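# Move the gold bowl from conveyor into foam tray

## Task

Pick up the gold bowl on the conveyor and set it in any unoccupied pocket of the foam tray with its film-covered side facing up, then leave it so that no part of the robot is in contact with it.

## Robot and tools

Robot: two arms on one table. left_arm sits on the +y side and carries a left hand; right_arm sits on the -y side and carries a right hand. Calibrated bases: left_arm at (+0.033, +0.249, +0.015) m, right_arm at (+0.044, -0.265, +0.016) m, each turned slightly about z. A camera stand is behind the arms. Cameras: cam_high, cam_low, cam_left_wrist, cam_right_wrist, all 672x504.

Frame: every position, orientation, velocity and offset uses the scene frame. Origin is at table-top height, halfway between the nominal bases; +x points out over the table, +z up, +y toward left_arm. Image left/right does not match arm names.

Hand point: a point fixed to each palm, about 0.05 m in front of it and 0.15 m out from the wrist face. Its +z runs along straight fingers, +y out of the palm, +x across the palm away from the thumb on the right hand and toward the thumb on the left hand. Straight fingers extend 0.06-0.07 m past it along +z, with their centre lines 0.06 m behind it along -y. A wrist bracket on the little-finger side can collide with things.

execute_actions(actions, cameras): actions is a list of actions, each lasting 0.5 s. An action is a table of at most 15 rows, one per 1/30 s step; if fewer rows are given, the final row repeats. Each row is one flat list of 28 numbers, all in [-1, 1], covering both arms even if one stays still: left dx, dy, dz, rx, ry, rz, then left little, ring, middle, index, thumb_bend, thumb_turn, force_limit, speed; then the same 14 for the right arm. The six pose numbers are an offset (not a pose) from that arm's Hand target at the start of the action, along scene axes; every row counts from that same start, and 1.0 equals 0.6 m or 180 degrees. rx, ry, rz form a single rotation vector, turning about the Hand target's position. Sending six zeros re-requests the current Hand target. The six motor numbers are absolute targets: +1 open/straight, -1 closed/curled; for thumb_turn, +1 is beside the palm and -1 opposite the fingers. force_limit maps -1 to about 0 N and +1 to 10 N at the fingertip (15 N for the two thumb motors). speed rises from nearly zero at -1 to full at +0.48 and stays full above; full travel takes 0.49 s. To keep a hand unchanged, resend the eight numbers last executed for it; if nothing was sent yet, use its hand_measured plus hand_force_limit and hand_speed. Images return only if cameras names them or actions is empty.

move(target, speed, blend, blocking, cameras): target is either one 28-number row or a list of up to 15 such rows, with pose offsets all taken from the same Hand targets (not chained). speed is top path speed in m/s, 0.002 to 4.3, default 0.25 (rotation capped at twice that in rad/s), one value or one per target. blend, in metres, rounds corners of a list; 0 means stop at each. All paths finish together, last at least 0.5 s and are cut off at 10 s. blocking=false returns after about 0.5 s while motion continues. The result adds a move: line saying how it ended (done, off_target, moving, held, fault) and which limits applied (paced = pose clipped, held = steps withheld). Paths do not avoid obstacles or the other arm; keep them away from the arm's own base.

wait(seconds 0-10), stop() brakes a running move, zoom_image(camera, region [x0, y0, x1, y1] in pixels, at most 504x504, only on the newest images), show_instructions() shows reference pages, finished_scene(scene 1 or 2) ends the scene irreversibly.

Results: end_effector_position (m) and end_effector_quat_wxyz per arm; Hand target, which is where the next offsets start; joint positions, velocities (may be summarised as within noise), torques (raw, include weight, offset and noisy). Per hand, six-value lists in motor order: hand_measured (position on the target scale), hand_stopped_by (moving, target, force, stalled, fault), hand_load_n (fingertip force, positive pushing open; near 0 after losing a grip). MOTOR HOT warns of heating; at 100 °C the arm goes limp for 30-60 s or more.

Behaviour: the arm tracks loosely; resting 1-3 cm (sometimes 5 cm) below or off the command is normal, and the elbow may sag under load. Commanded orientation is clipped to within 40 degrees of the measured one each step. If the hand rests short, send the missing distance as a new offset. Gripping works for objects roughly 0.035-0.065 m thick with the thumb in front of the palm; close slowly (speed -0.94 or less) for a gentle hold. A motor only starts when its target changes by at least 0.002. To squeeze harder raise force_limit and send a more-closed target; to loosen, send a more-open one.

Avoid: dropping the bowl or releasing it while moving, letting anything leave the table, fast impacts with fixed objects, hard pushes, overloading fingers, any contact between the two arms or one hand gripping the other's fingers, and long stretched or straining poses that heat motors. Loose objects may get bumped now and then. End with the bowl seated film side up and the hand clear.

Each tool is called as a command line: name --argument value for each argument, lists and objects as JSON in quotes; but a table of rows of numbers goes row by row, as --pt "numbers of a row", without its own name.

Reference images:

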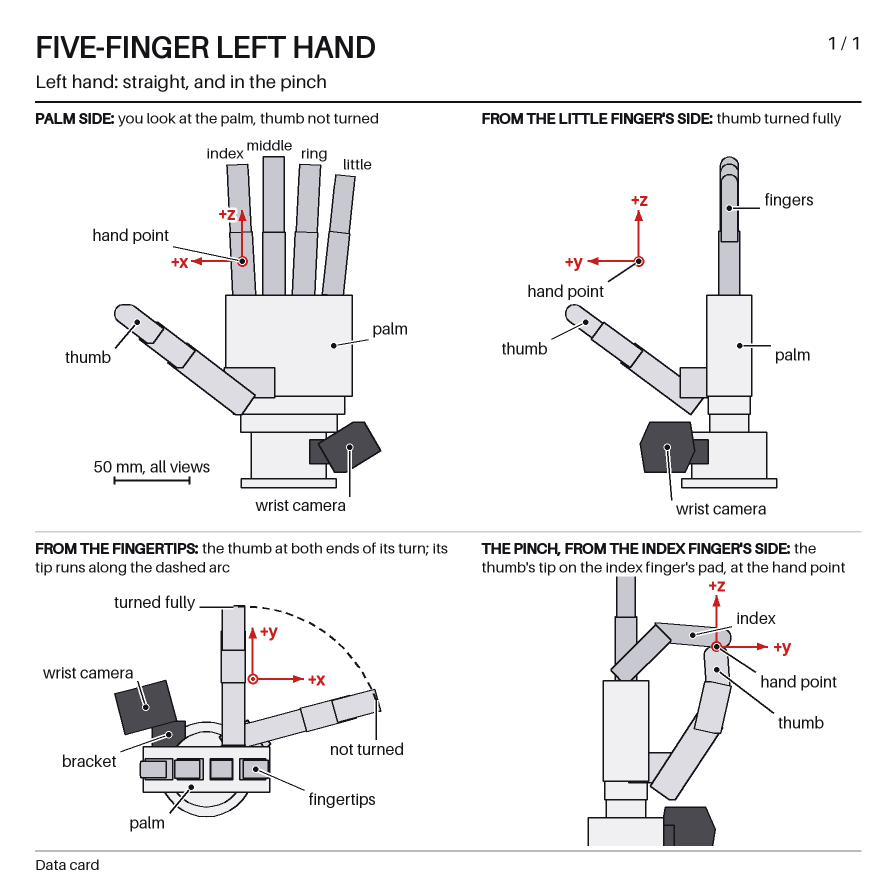

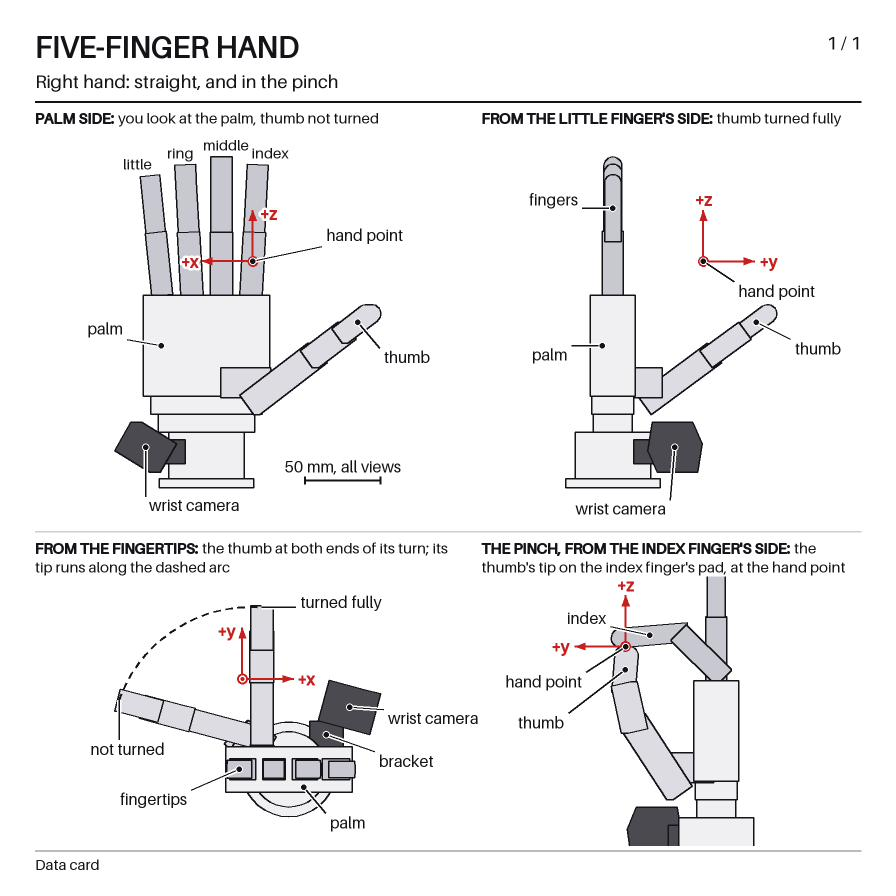

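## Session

execute_actions --actions '[]'

zoom_image --camera "cam_high" --region '[100, 80, 400, 380]'

Scene clock: 0.00 s.
left_arm: end_effector_position=(+0.1938, -0.0892, +0.2493) hand_measured=(+1.000, +1.000, +1.000, +1.000, +1.000, +1.000) hand_load_n=(+0.0, +0.0, +0.0, +0.0, +0.0, +0.0) hand_stopped_by=(target, target, target, target, target, target) hand_force_limit=0.00 hand_speed=-0.80 end_effector_quat_wxyz=(+0.368, +0.773, -0.450, +0.253) | right_arm: end_effector_position=(+0.6544, -0.5349, +0.1430) hand_measured=(+1.000, +1.000, +1.000, +1.000, +1.000, +1.000) hand_load_n=(+0.0, +0.0, +0.0, +0.0, +0.0, +0.0) hand_stopped_by=(target, target, target, target, target, target) hand_force_limit=0.00 hand_speed=-0.80 end_effector_quat_wxyz=(-0.366, +0.833, -0.331, +0.252)
Joint positions: left_arm=[-0.634 0.841 0.589 -0.585 0.629 -1.434] | right_arm=[-0.564 1.952 1.703 -0.853 -0.825 -1.191]
Joint velocities: within noise
Joint torques (N m): no reading
Heat: left arm: hottest elbow 33 °C; right arm: hottest elbow 32 °C.
Hand target: left_arm +0.1981, -0.0926, +0.2610; +0.369, +0.768, -0.451, +0.264 | right_arm +0.6614, -0.5395, +0.1538; -0.364, +0.832, -0.325, +0.263

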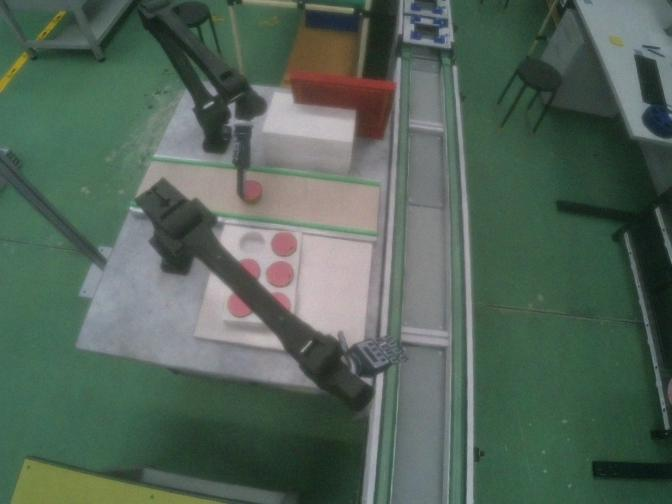

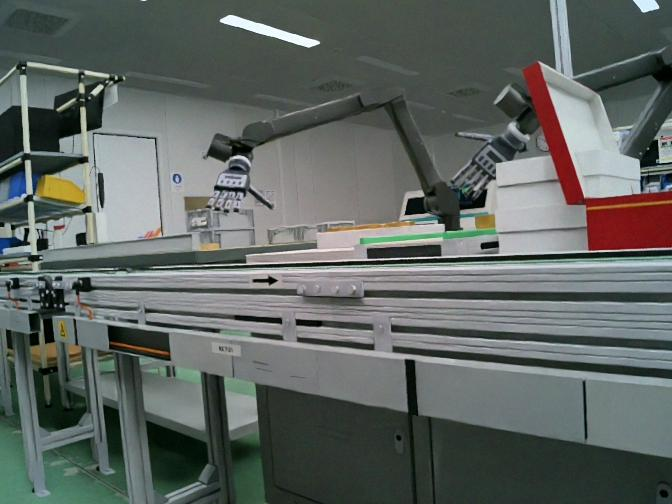

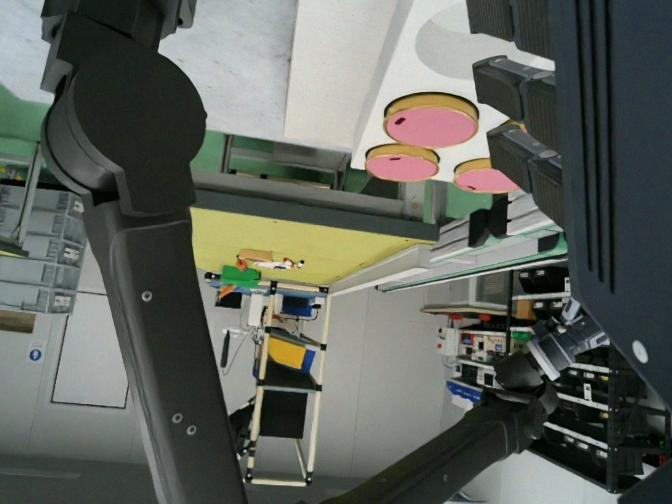

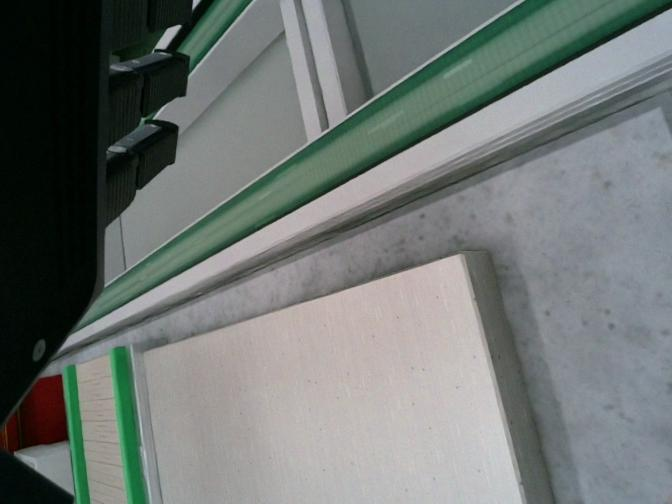

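Scaled by 1.680 from the camera's 672x504 image, which has a finer 960x720 frame.

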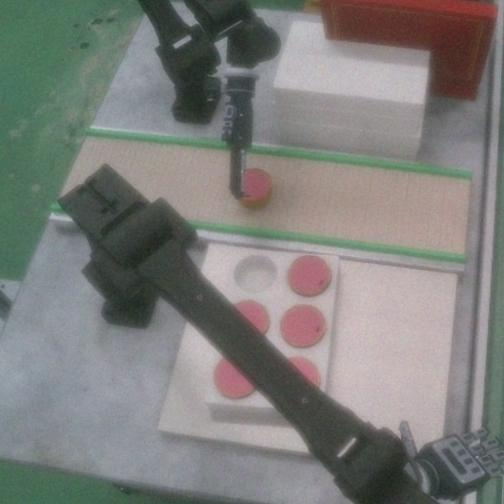

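zoom_image --camera "cam_high" --region '[210, 150, 330, 270]'

Scaled by 4.200 from the camera's 672x504 image, which has a finer 960x720 frame.

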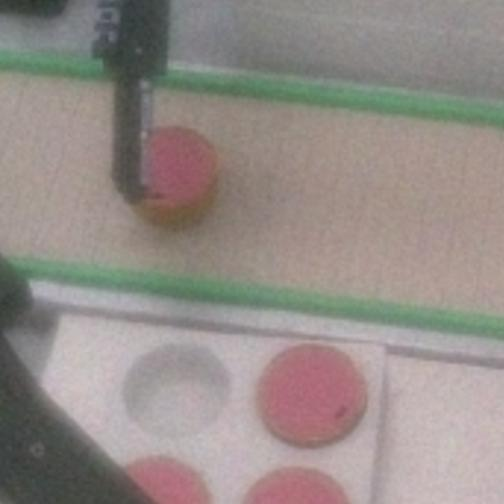

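move --pt "0.028 0.154 0.09 0.206 -0.431 -0.212 -1 -1 1 1 1 -1 0 0 -0.3 -0.1 0.2 0 0 -0.12 1 1 1 1 1 1 0 -0.8" --pt "0.058 0.093 -0.175 0.206 -0.431 -0.212 -1 -1 1 1 1 -1 0 0 -0.88 -0.28 0.24 0 0 -0.311 1 1 1 1 1 1 0 -0.8" --speed 0.3 --blend 0.03 --cameras '["all"]'

zoom_image --camera "cam_high" --region '[210, 140, 290, 220]'

Scene clock: 46.70 s.
left_arm: end_effector_position=(+0.2347, -0.0350, +0.1649) hand_measured=(-1.000, -1.000, +1.000, +1.000, +1.000, -1.000) hand_load_n=(+0.0, +0.0, +0.0, +0.0, +0.0, +0.0) hand_stopped_by=(target, target, target, target, target, target) hand_force_limit=0.00 hand_speed=0.00 end_effector_quat_wxyz=(+0.165, -0.339, +0.832, -0.407) | right_arm: end_effector_position=(+0.1370, -0.6946, +0.2855) hand_measured=(+1.000, +1.000, +1.000, +1.000, +1.000, +1.000) hand_load_n=(+0.0, +0.0, +0.0, +0.0, +0.0, +0.0) hand_stopped_by=(target, target, target, target, target, target) hand_force_limit=0.00 hand_speed=-0.80 end_effector_quat_wxyz=(+0.206, -0.579, +0.683, -0.394)
Joint positions: left_arm=[-0.865 0.772 0.557 -0.449 -0.079 -0.062] | right_arm=[-1.598 1.313 1.294 -1.14 -0.851 -1.266]
Joint torques (N m): left_arm=[-0.26 -2.49 8.38 2.54 -0.02 -0.13] | right_arm=[-0.79 -6.77 14.37 0.64 -0.81 -0.19]
Heat: left arm: hottest elbow 39 °C; right arm: hottest elbow 37 °C.
Hand target: left_arm +0.2329, -0.0368, +0.1561; +0.164, -0.337, +0.835, -0.404 | right_arm +0.1334, -0.7075, +0.2978; +0.198, -0.583, +0.677, -0.403
Off the commanded pose: left_arm 0.009 m, 1 deg | right_arm 0.018 m, 2 deg.
move: off_target (right_arm)

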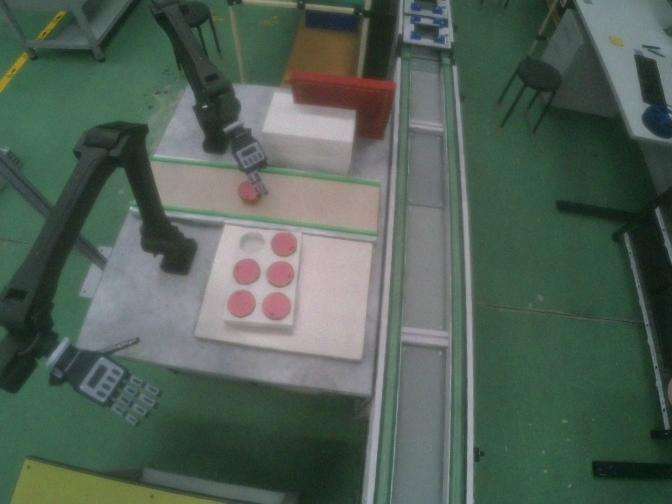

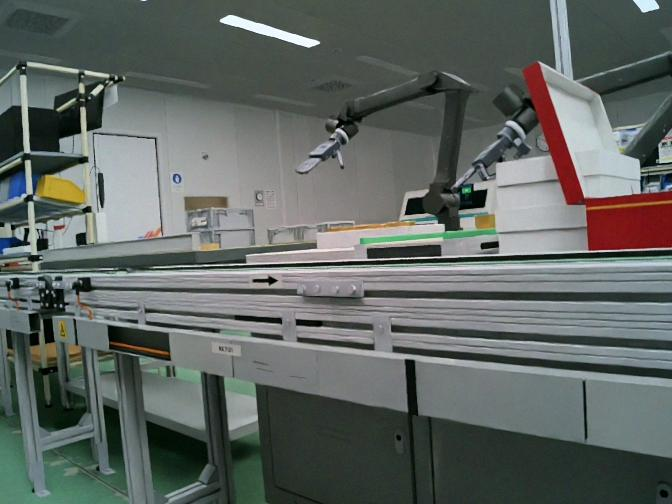

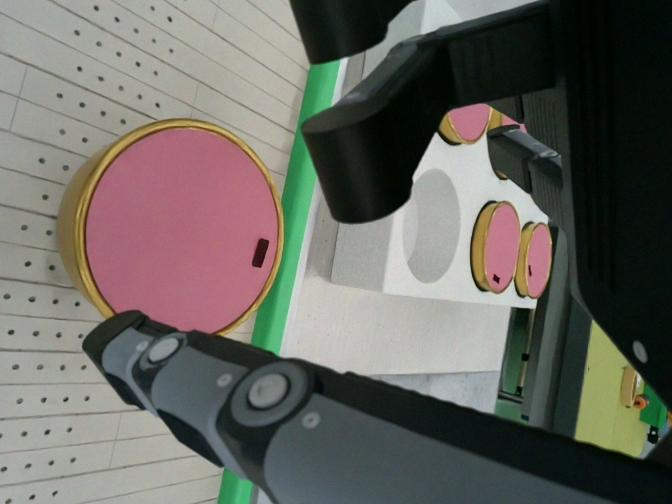

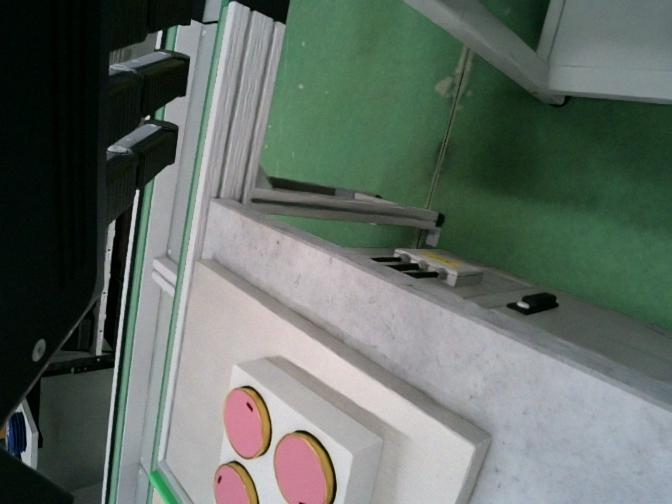

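Scaled by 6.300 from the camera's 672x504 image, which has a finer 960x720 frame.

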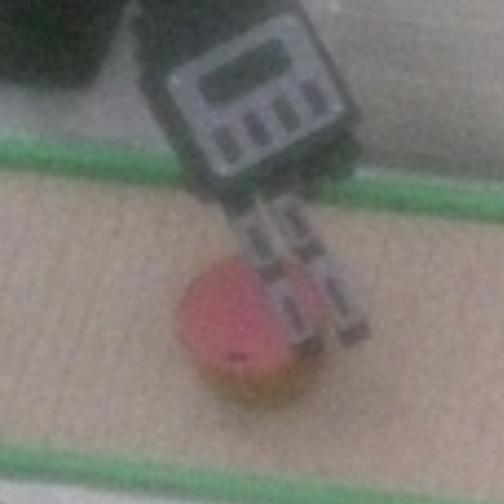

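move --pt "-0.001 -0.012 -0.03 0 0 0 -1 -1 1 1 1 -1 0 -0.3 0 0 0 0 0 0 1 1 1 1 1 1 0 -0.8" --pt "-0.001 -0.012 -0.105 0 0 0 -1 -1 1 1 1 -1 0 -0.3 0 0 0 0 0 0 1 1 1 1 1 1 0 -0.8" --speed 0.12 --blend 0.01 --cameras '["cam_left_wrist"]'

Scene clock: 60.57 s.
left_arm: end_effector_position=(+0.2352, -0.0429, +0.1012) hand_measured=(-1.000, -1.000, +1.000, +1.000, +1.000, -1.000) hand_load_n=(+0.0, +0.0, +0.0, +0.0, +0.0, +0.0) hand_stopped_by=(target, target, target, target, target, target) hand_force_limit=0.00 hand_speed=-0.30 end_effector_quat_wxyz=(+0.167, -0.334, +0.834, -0.405) | right_arm: end_effector_position=(+0.1370, -0.6947, +0.2855) hand_measured=(+1.000, +1.000, +1.000, +1.000, +1.000, +1.000) hand_load_n=(+0.0, +0.0, +0.0, +0.0, +0.0, +0.0) hand_stopped_by=(target, target, target, target, target, target) hand_force_limit=0.00 hand_speed=-0.80 end_effector_quat_wxyz=(+0.206, -0.580, +0.683, -0.394)
Joint positions: left_arm=[-0.886 0.887 0.431 -0.21 -0.095 -0.064] | right_arm=[-1.598 1.313 1.294 -1.14 -0.851 -1.267]
Joint torques (N m): left_arm=[-0.21 -3.08 7.69 2.62 -0.03 -0.26] | right_arm=[-0.73 -6.83 14.34 0.64 -0.81 -0.19]
Heat: left arm: hottest elbow 39 °C; right arm: hottest elbow 38 °C.
Hand target: left_arm +0.2323, -0.0440, +0.0931; +0.164, -0.337, +0.835, -0.404 | right_arm +0.1334, -0.7075, +0.2978; +0.198, -0.583, +0.677, -0.403
Off the commanded pose: left_arm 0.009 m, 1 deg | right_arm 0.018 m, 2 deg.
move: off_target (right_arm); blend cut to 0.0098 m at target 1
Images, in order (width x height): cam_left_wrist 672x504.

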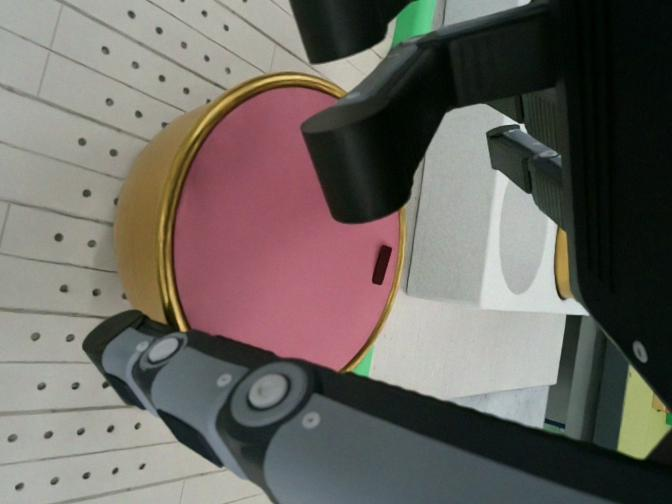

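move --target '[-0.005, -0.004, -0.014, 0, 0, 0, -1, -1, 1, 1, 1, -1, 0, -0.3, 0, 0, 0, 0, 0, 0, 1, 1, 1, 1, 1, 1, 0, -0.8]' --speed 0.1

move --target '[0, 0, 0, 0, 0, 0, -1, -1, 0.0, 0.0, 1, -1, -0.4, -0.75, 0, 0, 0, 0, 0, 0, 1, 1, 1, 1, 1, 1, 0, -0.8]' --speed 0.1 --cameras '["cam_high","cam_left_wrist"]'

zoom_image --camera "cam_high" --region '[210, 140, 290, 220]'

Scene clock: 77.03 s.
left_arm: end_effector_position=(+0.2331, -0.0461, +0.0937) hand_measured=(-1.000, -1.000, +1.000, +1.000, +1.000, -1.000) hand_load_n=(+0.5, +0.0, +0.0, +0.0, +0.0, +0.0) hand_stopped_by=(target, target, target, target, target, target) hand_force_limit=0.00 hand_speed=-0.30 end_effector_quat_wxyz=(+0.168, -0.334, +0.834, -0.407) | right_arm: end_effector_position=(+0.1370, -0.6947, +0.2855) hand_measured=(+1.000, +1.000, +1.000, +1.000, +1.000, +1.000) hand_load_n=(+0.0, +0.0, +0.0, +0.0, +0.0, -0.5) hand_stopped_by=(target, target, target, target, target, target) hand_force_limit=0.00 hand_speed=-0.80 end_effector_quat_wxyz=(+0.206, -0.580, +0.683, -0.394)
Joint positions: left_arm=[-0.902 0.907 0.417 -0.174 -0.108 -0.074] | right_arm=[-1.598 1.313 1.294 -1.14 -0.851 -1.267]
Joint torques (N m): left_arm=[-0.26 -3.19 7.49 2.54 -0.04 -0.26] | right_arm=[-0.67 -6.77 14.32 0.64 -0.81 -0.19]
Heat: left arm: hottest elbow 38 °C; right arm: hottest elbow 39 °C.
Hand target: left_arm +0.2293, -0.0464, +0.0847; +0.164, -0.337, +0.835, -0.404 | right_arm +0.1334, -0.7075, +0.2978; +0.198, -0.583, +0.677, -0.403
Off the commanded pose: left_arm 0.010 m, 1 deg | right_arm 0.018 m, 2 deg.
move: off_target (right_arm)

Scene clock: 78.40 s.
left_arm: end_effector_position=(+0.2332, -0.0462, +0.0937) hand_measured=(-1.000, -1.000, +0.266, +0.242, +1.000, -1.000) hand_load_n=(+0.0, +0.0, +7.0, +4.0, +3.0, +1.0) hand_stopped_by=(target, target, force, force, target, target) hand_force_limit=-0.40 hand_speed=-0.75 end_effector_quat_wxyz=(+0.168, -0.334, +0.833, -0.407) | right_arm: end_effector_position=(+0.1370, -0.6947, +0.2855) hand_measured=(+1.000, +1.000, +1.000, +1.000, +1.000, +1.000) hand_load_n=(+0.0, +0.0, +0.0, +0.0, +0.0, +0.0) hand_stopped_by=(target, target, target, target, target, target) hand_force_limit=0.00 hand_speed=-0.80 end_effector_quat_wxyz=(+0.206, -0.580, +0.683, -0.394)
Joint positions: left_arm=[-0.902 0.907 0.417 -0.173 -0.108 -0.075] | right_arm=[-1.598 1.313 1.294 -1.14 -0.851 -1.267]
Joint torques (N m): left_arm=[-0.21 -3.25 7.46 2.52 -0.03 -0.25] | right_arm=[-0.67 -6.71 14.32 0.64 -0.8 -0.18]
Heat: left arm: hottest elbow 38 °C; right arm: hottest elbow 39 °C.
Hand target: left_arm +0.2294, -0.0464, +0.0847; +0.164, -0.337, +0.834, -0.404 | right_arm +0.1334, -0.7075, +0.2978; +0.198, -0.583, +0.677, -0.403
Off the commanded pose: left_arm 0.010 m, 1 deg | right_arm 0.018 m, 2 deg.
move: off_target (right_arm)
Images, in order (width x height): cam_high 672x504, cam_left_wrist 672x504.

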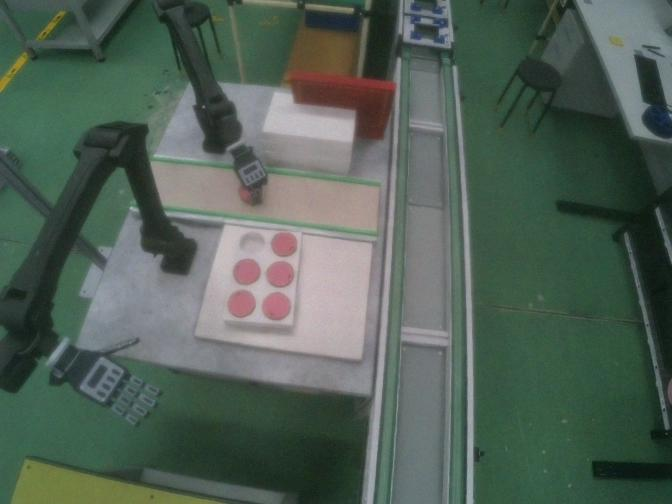

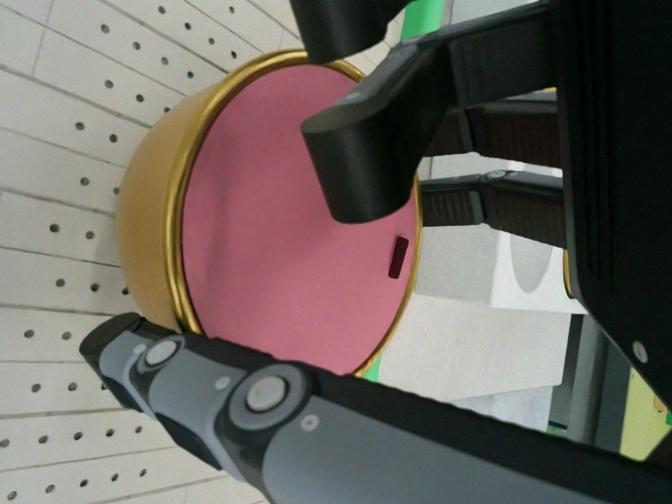

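Scaled by 6.300 from the camera's 672x504 image, which has a finer 960x720 frame.

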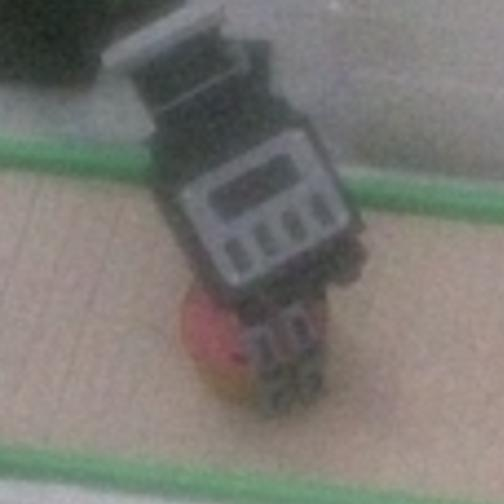

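move --pt "0 0 0.225 0 0 0 -1 -1 0.0 0.0 1 -1 -0.4 -0.75 0 0 0 0 0 0 1 1 1 1 1 1 0 -0.8" --pt "0.089 -0.3 0.225 0 0 0 -1 -1 0.0 0.0 1 -1 -0.4 -0.75 0 0 0 0 0 0 1 1 1 1 1 1 0 -0.8" --pt "0.089 -0.3 0.117 0 0 0 -1 -1 0.0 0.0 1 -1 -0.4 -0.75 0 0 0 0 0 0 1 1 1 1 1 1 0 -0.8" --speed 0.15 --blend 0.02 --cameras '["cam_high","cam_left_wrist"]'

zoom_image --camera "cam_high" --region '[210, 190, 290, 270]'

Scene clock: 95.60 s.
left_arm: end_effector_position=(+0.2836, -0.2195, +0.1561) hand_measured=(-1.000, -1.000, +0.266, +0.242, +1.000, -1.000) hand_load_n=(+0.0, +0.0, +7.0, +4.5, +3.0, +1.5) hand_stopped_by=(target, target, force, force, target, target) hand_force_limit=-0.40 hand_speed=-0.75 end_effector_quat_wxyz=(+0.166, -0.334, +0.840, -0.395) | right_arm: end_effector_position=(+0.1370, -0.6947, +0.2855) hand_measured=(+1.000, +1.000, +1.000, +1.000, +1.000, +1.000) hand_load_n=(+0.0, -0.5, +0.0, +0.0, +0.0, +0.0) hand_stopped_by=(target, target, target, target, target, target) hand_force_limit=0.00 hand_speed=-0.80 end_effector_quat_wxyz=(+0.206, -0.580, +0.683, -0.394)
Joint positions: left_arm=[-1.053 1.365 0.943 -0.284 -0.224 -0.169] | right_arm=[-1.598 1.313 1.294 -1.14 -0.851 -1.267]
Joint torques (N m): left_arm=[-0.21 -10.64 8.57 2.8 -0.11 -0.28] | right_arm=[-0.62 -6.89 14.32 0.65 -0.8 -0.19]
Heat: left arm: hottest elbow 39 °C; right arm: hottest elbow 40 °C.
Hand target: left_arm +0.2826, -0.2264, +0.1548; +0.164, -0.337, +0.835, -0.404 | right_arm +0.1334, -0.7075, +0.2978; +0.198, -0.583, +0.677, -0.403
Off the commanded pose: left_arm 0.007 m, 1 deg | right_arm 0.018 m, 2 deg.
move: off_target (right_arm)
Images, in order (width x height): cam_high 672x504, cam_left_wrist 672x504.

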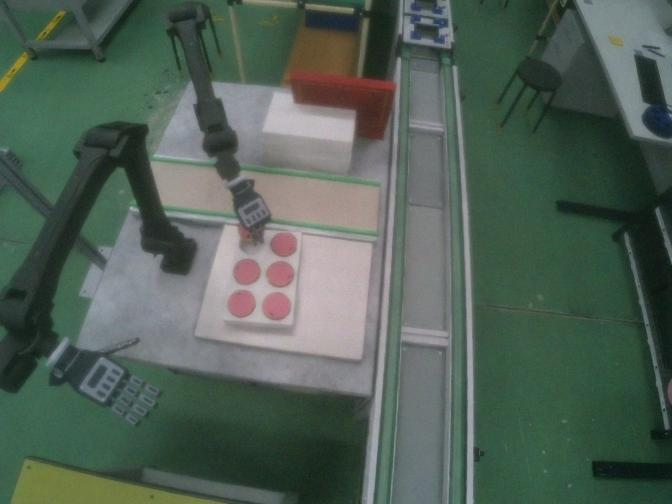

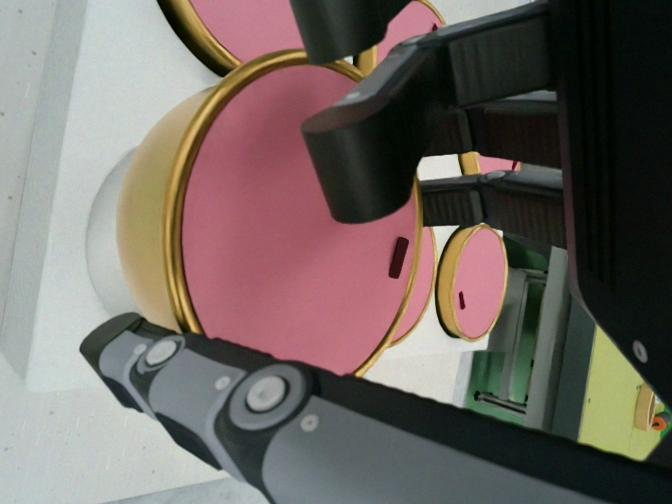

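Scaled by 6.300 from the camera's 672x504 image, which has a finer 960x720 frame.

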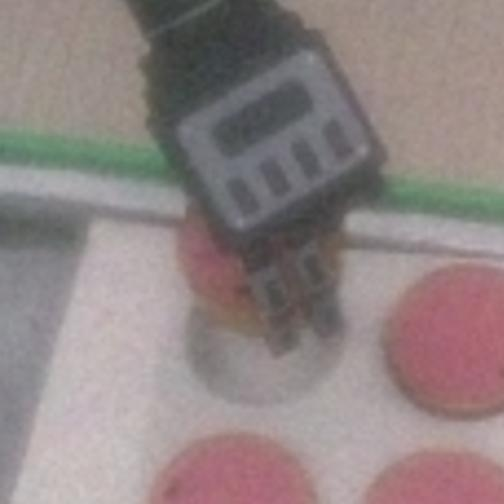

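move --target '[-0.006, -0.004, -0.06, 0, 0, 0, -1, -1, 0.0, 0.0, 1, -1, -0.4, -0.75, 0, 0, 0, 0, 0, 0, 1, 1, 1, 1, 1, 1, 0, -0.8]' --speed 0.1 --cameras '["cam_high","cam_left_wrist"]'

zoom_image --camera "cam_high" --region '[210, 190, 290, 270]'

Scene clock: 111.47 s.
left_arm: end_effector_position=(+0.2801, -0.2244, +0.1231) hand_measured=(-1.000, -1.000, +0.266, +0.242, +1.000, -1.000) hand_load_n=(+0.0, +0.0, +7.0, +4.0, +3.0, +1.0) hand_stopped_by=(target, target, force, force, target, target) hand_force_limit=-0.40 hand_speed=-0.75 end_effector_quat_wxyz=(+0.166, -0.333, +0.838, -0.398) | right_arm: end_effector_position=(+0.1370, -0.6947, +0.2855) hand_measured=(+1.000, +1.000, +1.000, +1.000, +1.000, +1.000) hand_load_n=(+0.0, +0.0, +0.0, +0.0, +0.0, -0.5) hand_stopped_by=(target, target, target, target, target, target) hand_force_limit=0.00 hand_speed=-0.80 end_effector_quat_wxyz=(+0.206, -0.580, +0.683, -0.394)
Joint positions: left_arm=[-1.065 1.414 0.892 -0.179 -0.232 -0.176] | right_arm=[-1.598 1.313 1.294 -1.14 -0.851 -1.267]
Joint torques (N m): left_arm=[-0.09 -10.81 7.86 2.81 -0.11 -0.26] | right_arm=[-0.56 -6.71 14.3 0.62 -0.8 -0.19]
Heat: left arm: hottest elbow 39 °C; right arm: hottest elbow 41 °C.
Hand target: left_arm +0.2791, -0.2287, +0.1188; +0.164, -0.337, +0.835, -0.404 | right_arm +0.1334, -0.7075, +0.2978; +0.198, -0.583, +0.677, -0.403
Off the commanded pose: left_arm 0.006 m, 1 deg | right_arm 0.018 m, 2 deg.
move: off_target (right_arm)
Images, in order (width x height): cam_high 672x504, cam_left_wrist 672x504.

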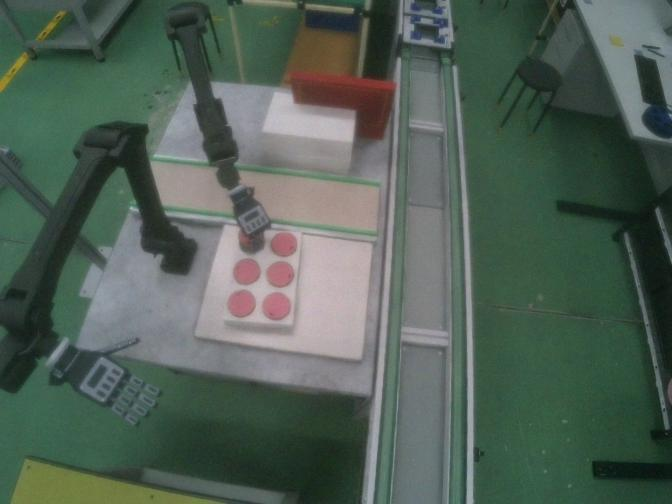

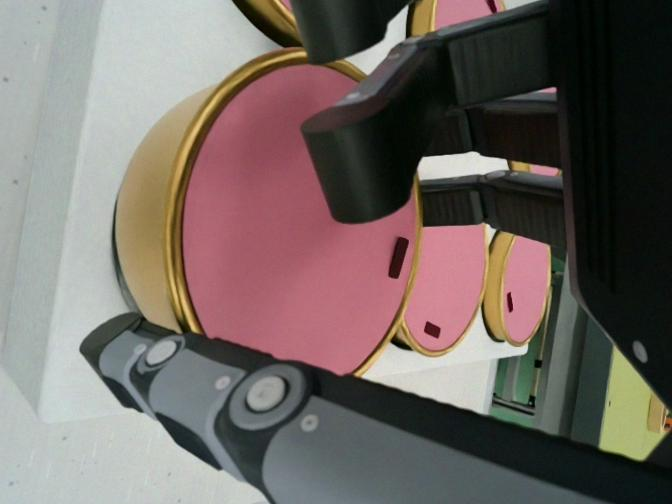

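Scaled by 6.300 from the camera's 672x504 image, which has a finer 960x720 frame.

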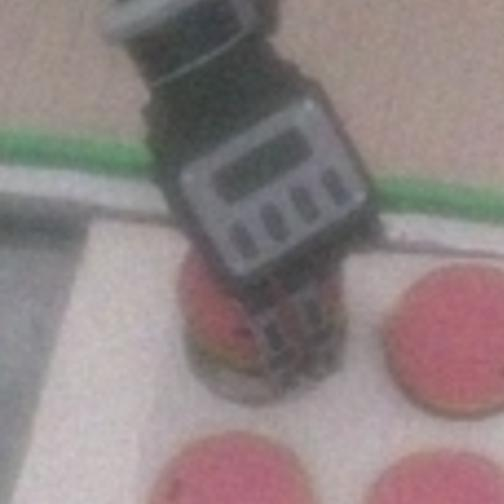

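move --pt "-0.006 -0.005 0 0 0 0 -1 -1 0.0 0.0 1 -1 -0.4 -0.75 0 0 0 0 0 0 1 1 1 1 1 1 0 -0.8" --pt "-0.006 -0.005 -0.026 0 0 0 -1 -1 0.0 0.0 1 -1 -0.4 -0.75 0 0 0 0 0 0 1 1 1 1 1 1 0 -0.8" --speed 0.06 --cameras '["cam_high","cam_left_wrist"]'

zoom_image --camera "cam_high" --region '[210, 190, 290, 270]'

Scene clock: 121.17 s.
left_arm: end_effector_position=(+0.2788, -0.2284, +0.1130) hand_measured=(-1.000, -1.000, +0.266, +0.242, +1.000, -1.000) hand_load_n=(+0.0, +0.0, +6.0, +3.5, +3.0, +1.5) hand_stopped_by=(target, target, force, force, target, target) hand_force_limit=-0.40 hand_speed=-0.75 end_effector_quat_wxyz=(+0.167, -0.334, +0.835, -0.403) | right_arm: end_effector_position=(+0.1370, -0.6947, +0.2855) hand_measured=(+1.000, +1.000, +1.000, +1.000, +1.000, +1.000) hand_load_n=(+0.0, +0.0, +0.0, +0.0, +0.0, +0.0) hand_stopped_by=(target, target, target, target, target, target) hand_force_limit=0.00 hand_speed=-0.80 end_effector_quat_wxyz=(+0.206, -0.580, +0.683, -0.394)
Joint positions: left_arm=[-1.074 1.435 0.877 -0.134 -0.243 -0.183] | right_arm=[-1.598 1.313 1.294 -1.14 -0.851 -1.267]
Joint torques (N m): left_arm=[-0.21 -10.34 7.47 2.84 -0.04 -0.26] | right_arm=[-0.73 -6.71 14.32 0.66 -0.8 -0.19]
Heat: left arm: hottest elbow 39 °C; right arm: hottest elbow 41 °C.
Hand target: left_arm +0.2754, -0.2319, +0.1032; +0.164, -0.337, +0.835, -0.404 | right_arm +0.1334, -0.7075, +0.2978; +0.198, -0.583, +0.677, -0.403
Off the commanded pose: left_arm 0.011 m, 1 deg | right_arm 0.018 m, 2 deg.
move: off_target (left_arm, right_arm)
Images, in order (width x height): cam_high 672x504, cam_left_wrist 672x504.

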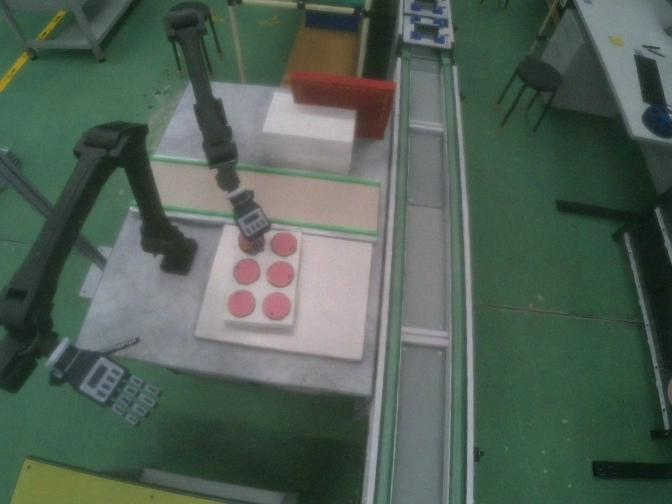

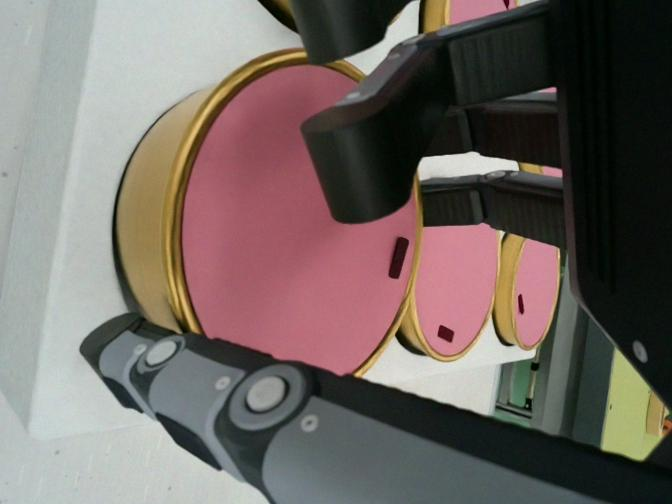

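Scaled by 6.300 from the camera's 672x504 image, which has a finer 960x720 frame.

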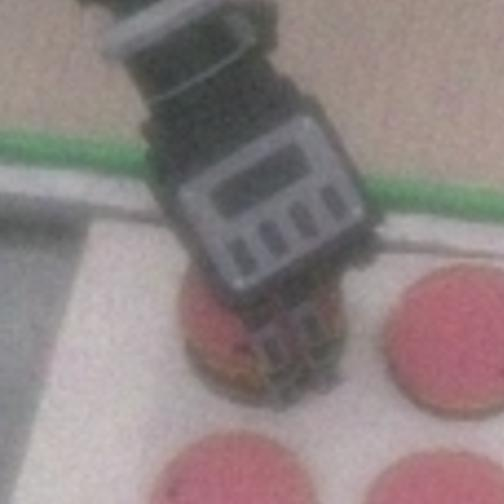

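move --target '[0.0, 0.0, 0.01, 0, 0, 0, -1, -1, 0.3, 0.3, 1, -1, -0.4, -0.85, 0, 0, 0, 0, 0, 0, 1, 1, 1, 1, 1, 1, 0, -0.8]' --speed 0.06

move --target '[0.0, 0.0, 0.0, 0, 0, 0, -1, -1, 1, 1, 1, -1, -0.4, -0.7, 0, 0, 0, 0, 0, 0, 1, 1, 1, 1, 1, 1, 0, -0.8]' --speed 0.06 --cameras '["cam_left_wrist"]'

Scene clock: 132.43 s.
left_arm: end_effector_position=(+0.2793, -0.2293, +0.1138) hand_measured=(-1.000, -1.000, +0.300, +0.300, +1.000, -1.000) hand_load_n=(+0.0, +0.0, +0.0, +0.0, +0.0, +0.5) hand_stopped_by=(target, target, target, target, target, target) hand_force_limit=-0.40 hand_speed=-0.85 end_effector_quat_wxyz=(+0.168, -0.335, +0.834, -0.405) | right_arm: end_effector_position=(+0.1370, -0.6947, +0.2855) hand_measured=(+1.000, +1.000, +1.000, +1.000, +1.000, +1.000) hand_load_n=(+0.0, +0.0, +0.0, +0.0, +0.0, +0.0) hand_stopped_by=(target, target, target, target, target, target) hand_force_limit=0.00 hand_speed=-0.80 end_effector_quat_wxyz=(+0.206, -0.580, +0.683, -0.394)
Joint positions: left_arm=[-1.074 1.435 0.877 -0.129 -0.243 -0.184] | right_arm=[-1.598 1.313 1.294 -1.14 -0.851 -1.267]
Joint torques (N m): left_arm=[-0.21 -11.05 8.1 1.92 -0.03 -0.26] | right_arm=[-0.73 -6.83 14.37 0.61 -0.8 -0.19]
Heat: left arm: hottest elbow 39 °C; right arm: hottest elbow 42 °C.
Hand target: left_arm +0.2754, -0.2319, +0.1092; +0.164, -0.337, +0.835, -0.404 | right_arm +0.1334, -0.7075, +0.2978; +0.198, -0.583, +0.677, -0.403
Off the commanded pose: left_arm 0.007 m, 1 deg | right_arm 0.018 m, 2 deg.
move: off_target (right_arm)

Scene clock: 133.57 s.
left_arm: end_effector_position=(+0.2793, -0.2293, +0.1138) hand_measured=(-1.000, -1.000, +1.000, +1.000, +1.000, -1.000) hand_load_n=(+0.0, +0.0, +0.0, +0.0, +0.0, +0.0) hand_stopped_by=(target, target, target, target, target, target) hand_force_limit=-0.40 hand_speed=-0.70 end_effector_quat_wxyz=(+0.168, -0.335, +0.834, -0.405) | right_arm: end_effector_position=(+0.1370, -0.6947, +0.2855) hand_measured=(+1.000, +1.000, +1.000, +1.000, +1.000, +1.000) hand_load_n=(+0.0, +0.0, +0.0, +0.0, +0.0, -0.5) hand_stopped_by=(target, target, target, target, target, target) hand_force_limit=0.00 hand_speed=-0.80 end_effector_quat_wxyz=(+0.206, -0.580, +0.683, -0.394)
Joint positions: left_arm=[-1.074 1.435 0.877 -0.129 -0.243 -0.185] | right_arm=[-1.598 1.313 1.294 -1.14 -0.851 -1.267]
Joint torques (N m): left_arm=[-0.15 -11.05 8.13 1.91 -0.03 -0.25] | right_arm=[-0.56 -6.83 14.34 0.64 -0.8 -0.19]
Heat: left arm: hottest elbow 39 °C; right arm: hottest elbow 42 °C.
Hand target: left_arm +0.2754, -0.2319, +0.1092; +0.164, -0.337, +0.835, -0.404 | right_arm +0.1334, -0.7075, +0.2978; +0.198, -0.583, +0.677, -0.403
Off the commanded pose: left_arm 0.007 m, 1 deg | right_arm 0.018 m, 2 deg.
move: off_target (right_arm)
Images, in order (width x height): cam_left_wrist 672x504.

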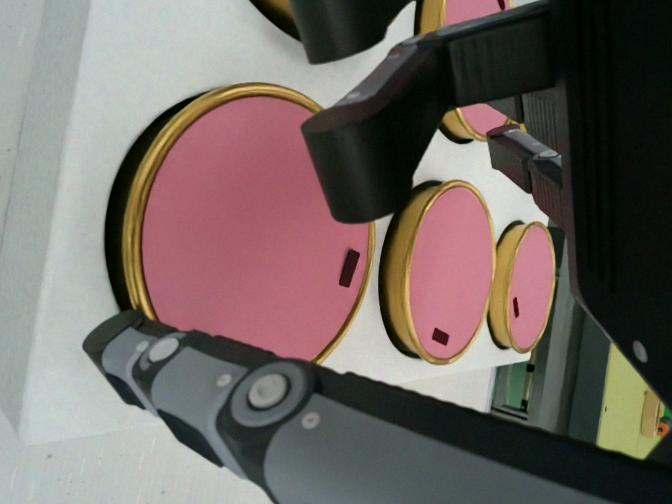

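move --target '[-0.02, 0.03, 0.2, 0,0,0, -1,-1,1,1,1,-1,-0.4,-0.7, 0,0,0,0,0,0, 1,1,1,1,1,1,0,-0.8]' --speed 0.2 --cameras '["cam_high","cam_left_wrist"]'

Scene clock: 145.23 s.
left_arm: end_effector_position=(+0.2602, -0.1972, +0.2027) hand_measured=(-1.000, -1.000, +1.000, +1.000, +1.000, -1.000) hand_load_n=(+0.0, +0.0, +0.0, +0.0, +0.0, +0.0) hand_stopped_by=(target, target, target, target, target, target) hand_force_limit=-0.40 hand_speed=-0.70 end_effector_quat_wxyz=(+0.165, -0.335, +0.844, -0.385) | right_arm: end_effector_position=(+0.1370, -0.6947, +0.2855) hand_measured=(+1.000, +1.000, +1.000, +1.000, +1.000, +1.000) hand_load_n=(+0.0, +0.0, +0.0, +0.0, +0.0, -0.5) hand_stopped_by=(target, target, target, target, target, target) hand_force_limit=0.00 hand_speed=-0.80 end_effector_quat_wxyz=(+0.206, -0.580, +0.683, -0.394)
Joint positions: left_arm=[-1.08 1.248 0.978 -0.462 -0.246 -0.188] | right_arm=[-1.598 1.313 1.294 -1.14 -0.851 -1.267]
Joint torques (N m): left_arm=[-0.26 -9.82 13.38 1.1 -0.11 -0.26] | right_arm=[-0.56 -6.77 14.34 0.61 -0.79 -0.2]
Heat: left arm: hottest elbow 39 °C; right arm: hottest elbow 42 °C.
Hand target: left_arm +0.2634, -0.2137, +0.2291; +0.164, -0.337, +0.835, -0.404 | right_arm +0.1334, -0.7075, +0.2978; +0.198, -0.583, +0.677, -0.403
Off the commanded pose: left_arm 0.031 m, 2 deg | right_arm 0.018 m, 2 deg.
move: off_target (left_arm, right_arm)
Images, in order (width x height): cam_high 672x504, cam_left_wrist 672x504.

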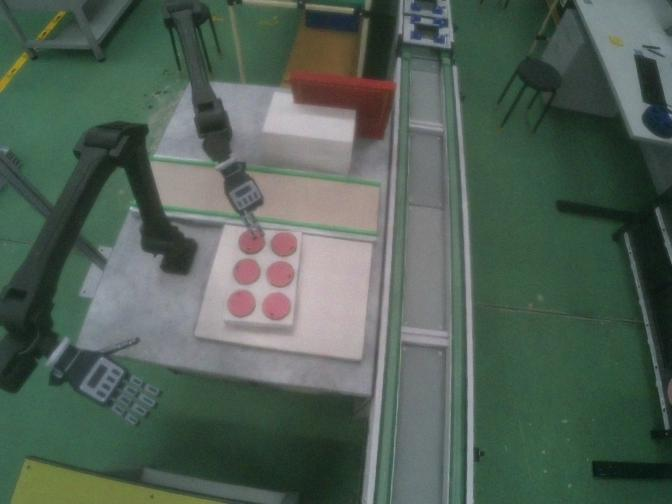

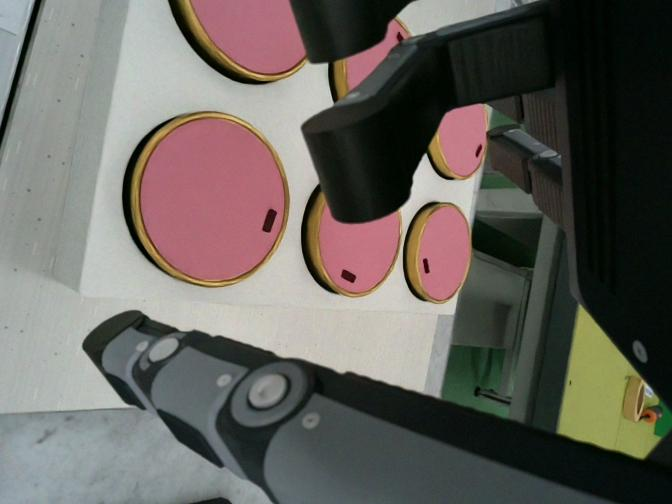

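zoom_image --camera "cam_high" --region '[200, 210, 330, 340]'

zoom_image --camera "cam_left_wrist" --region '[80, 0, 500, 315]'

Scaled by 3.877 from the camera's 672x504 image, which has a finer 960x720 frame.

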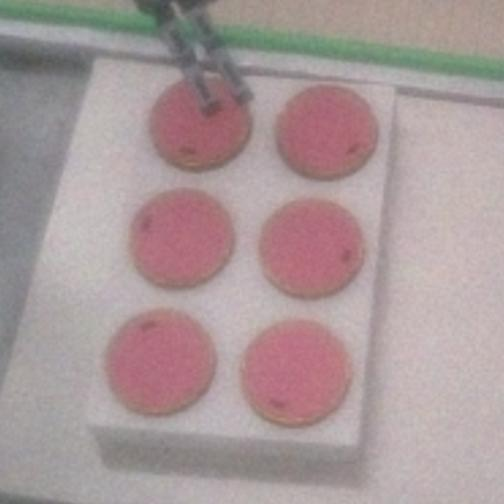

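Scaled by 1.200 from the camera's 672x504 image, which has a finer 960x720 frame.

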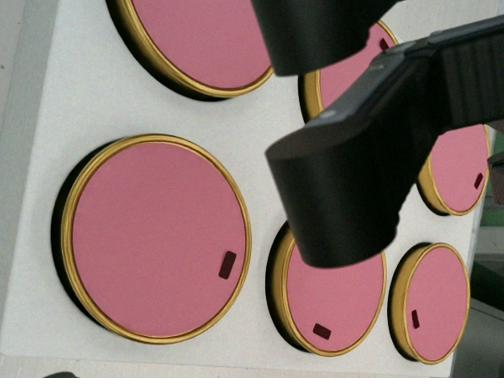

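finished_scene --scene 2

The scene is finished: the task was done.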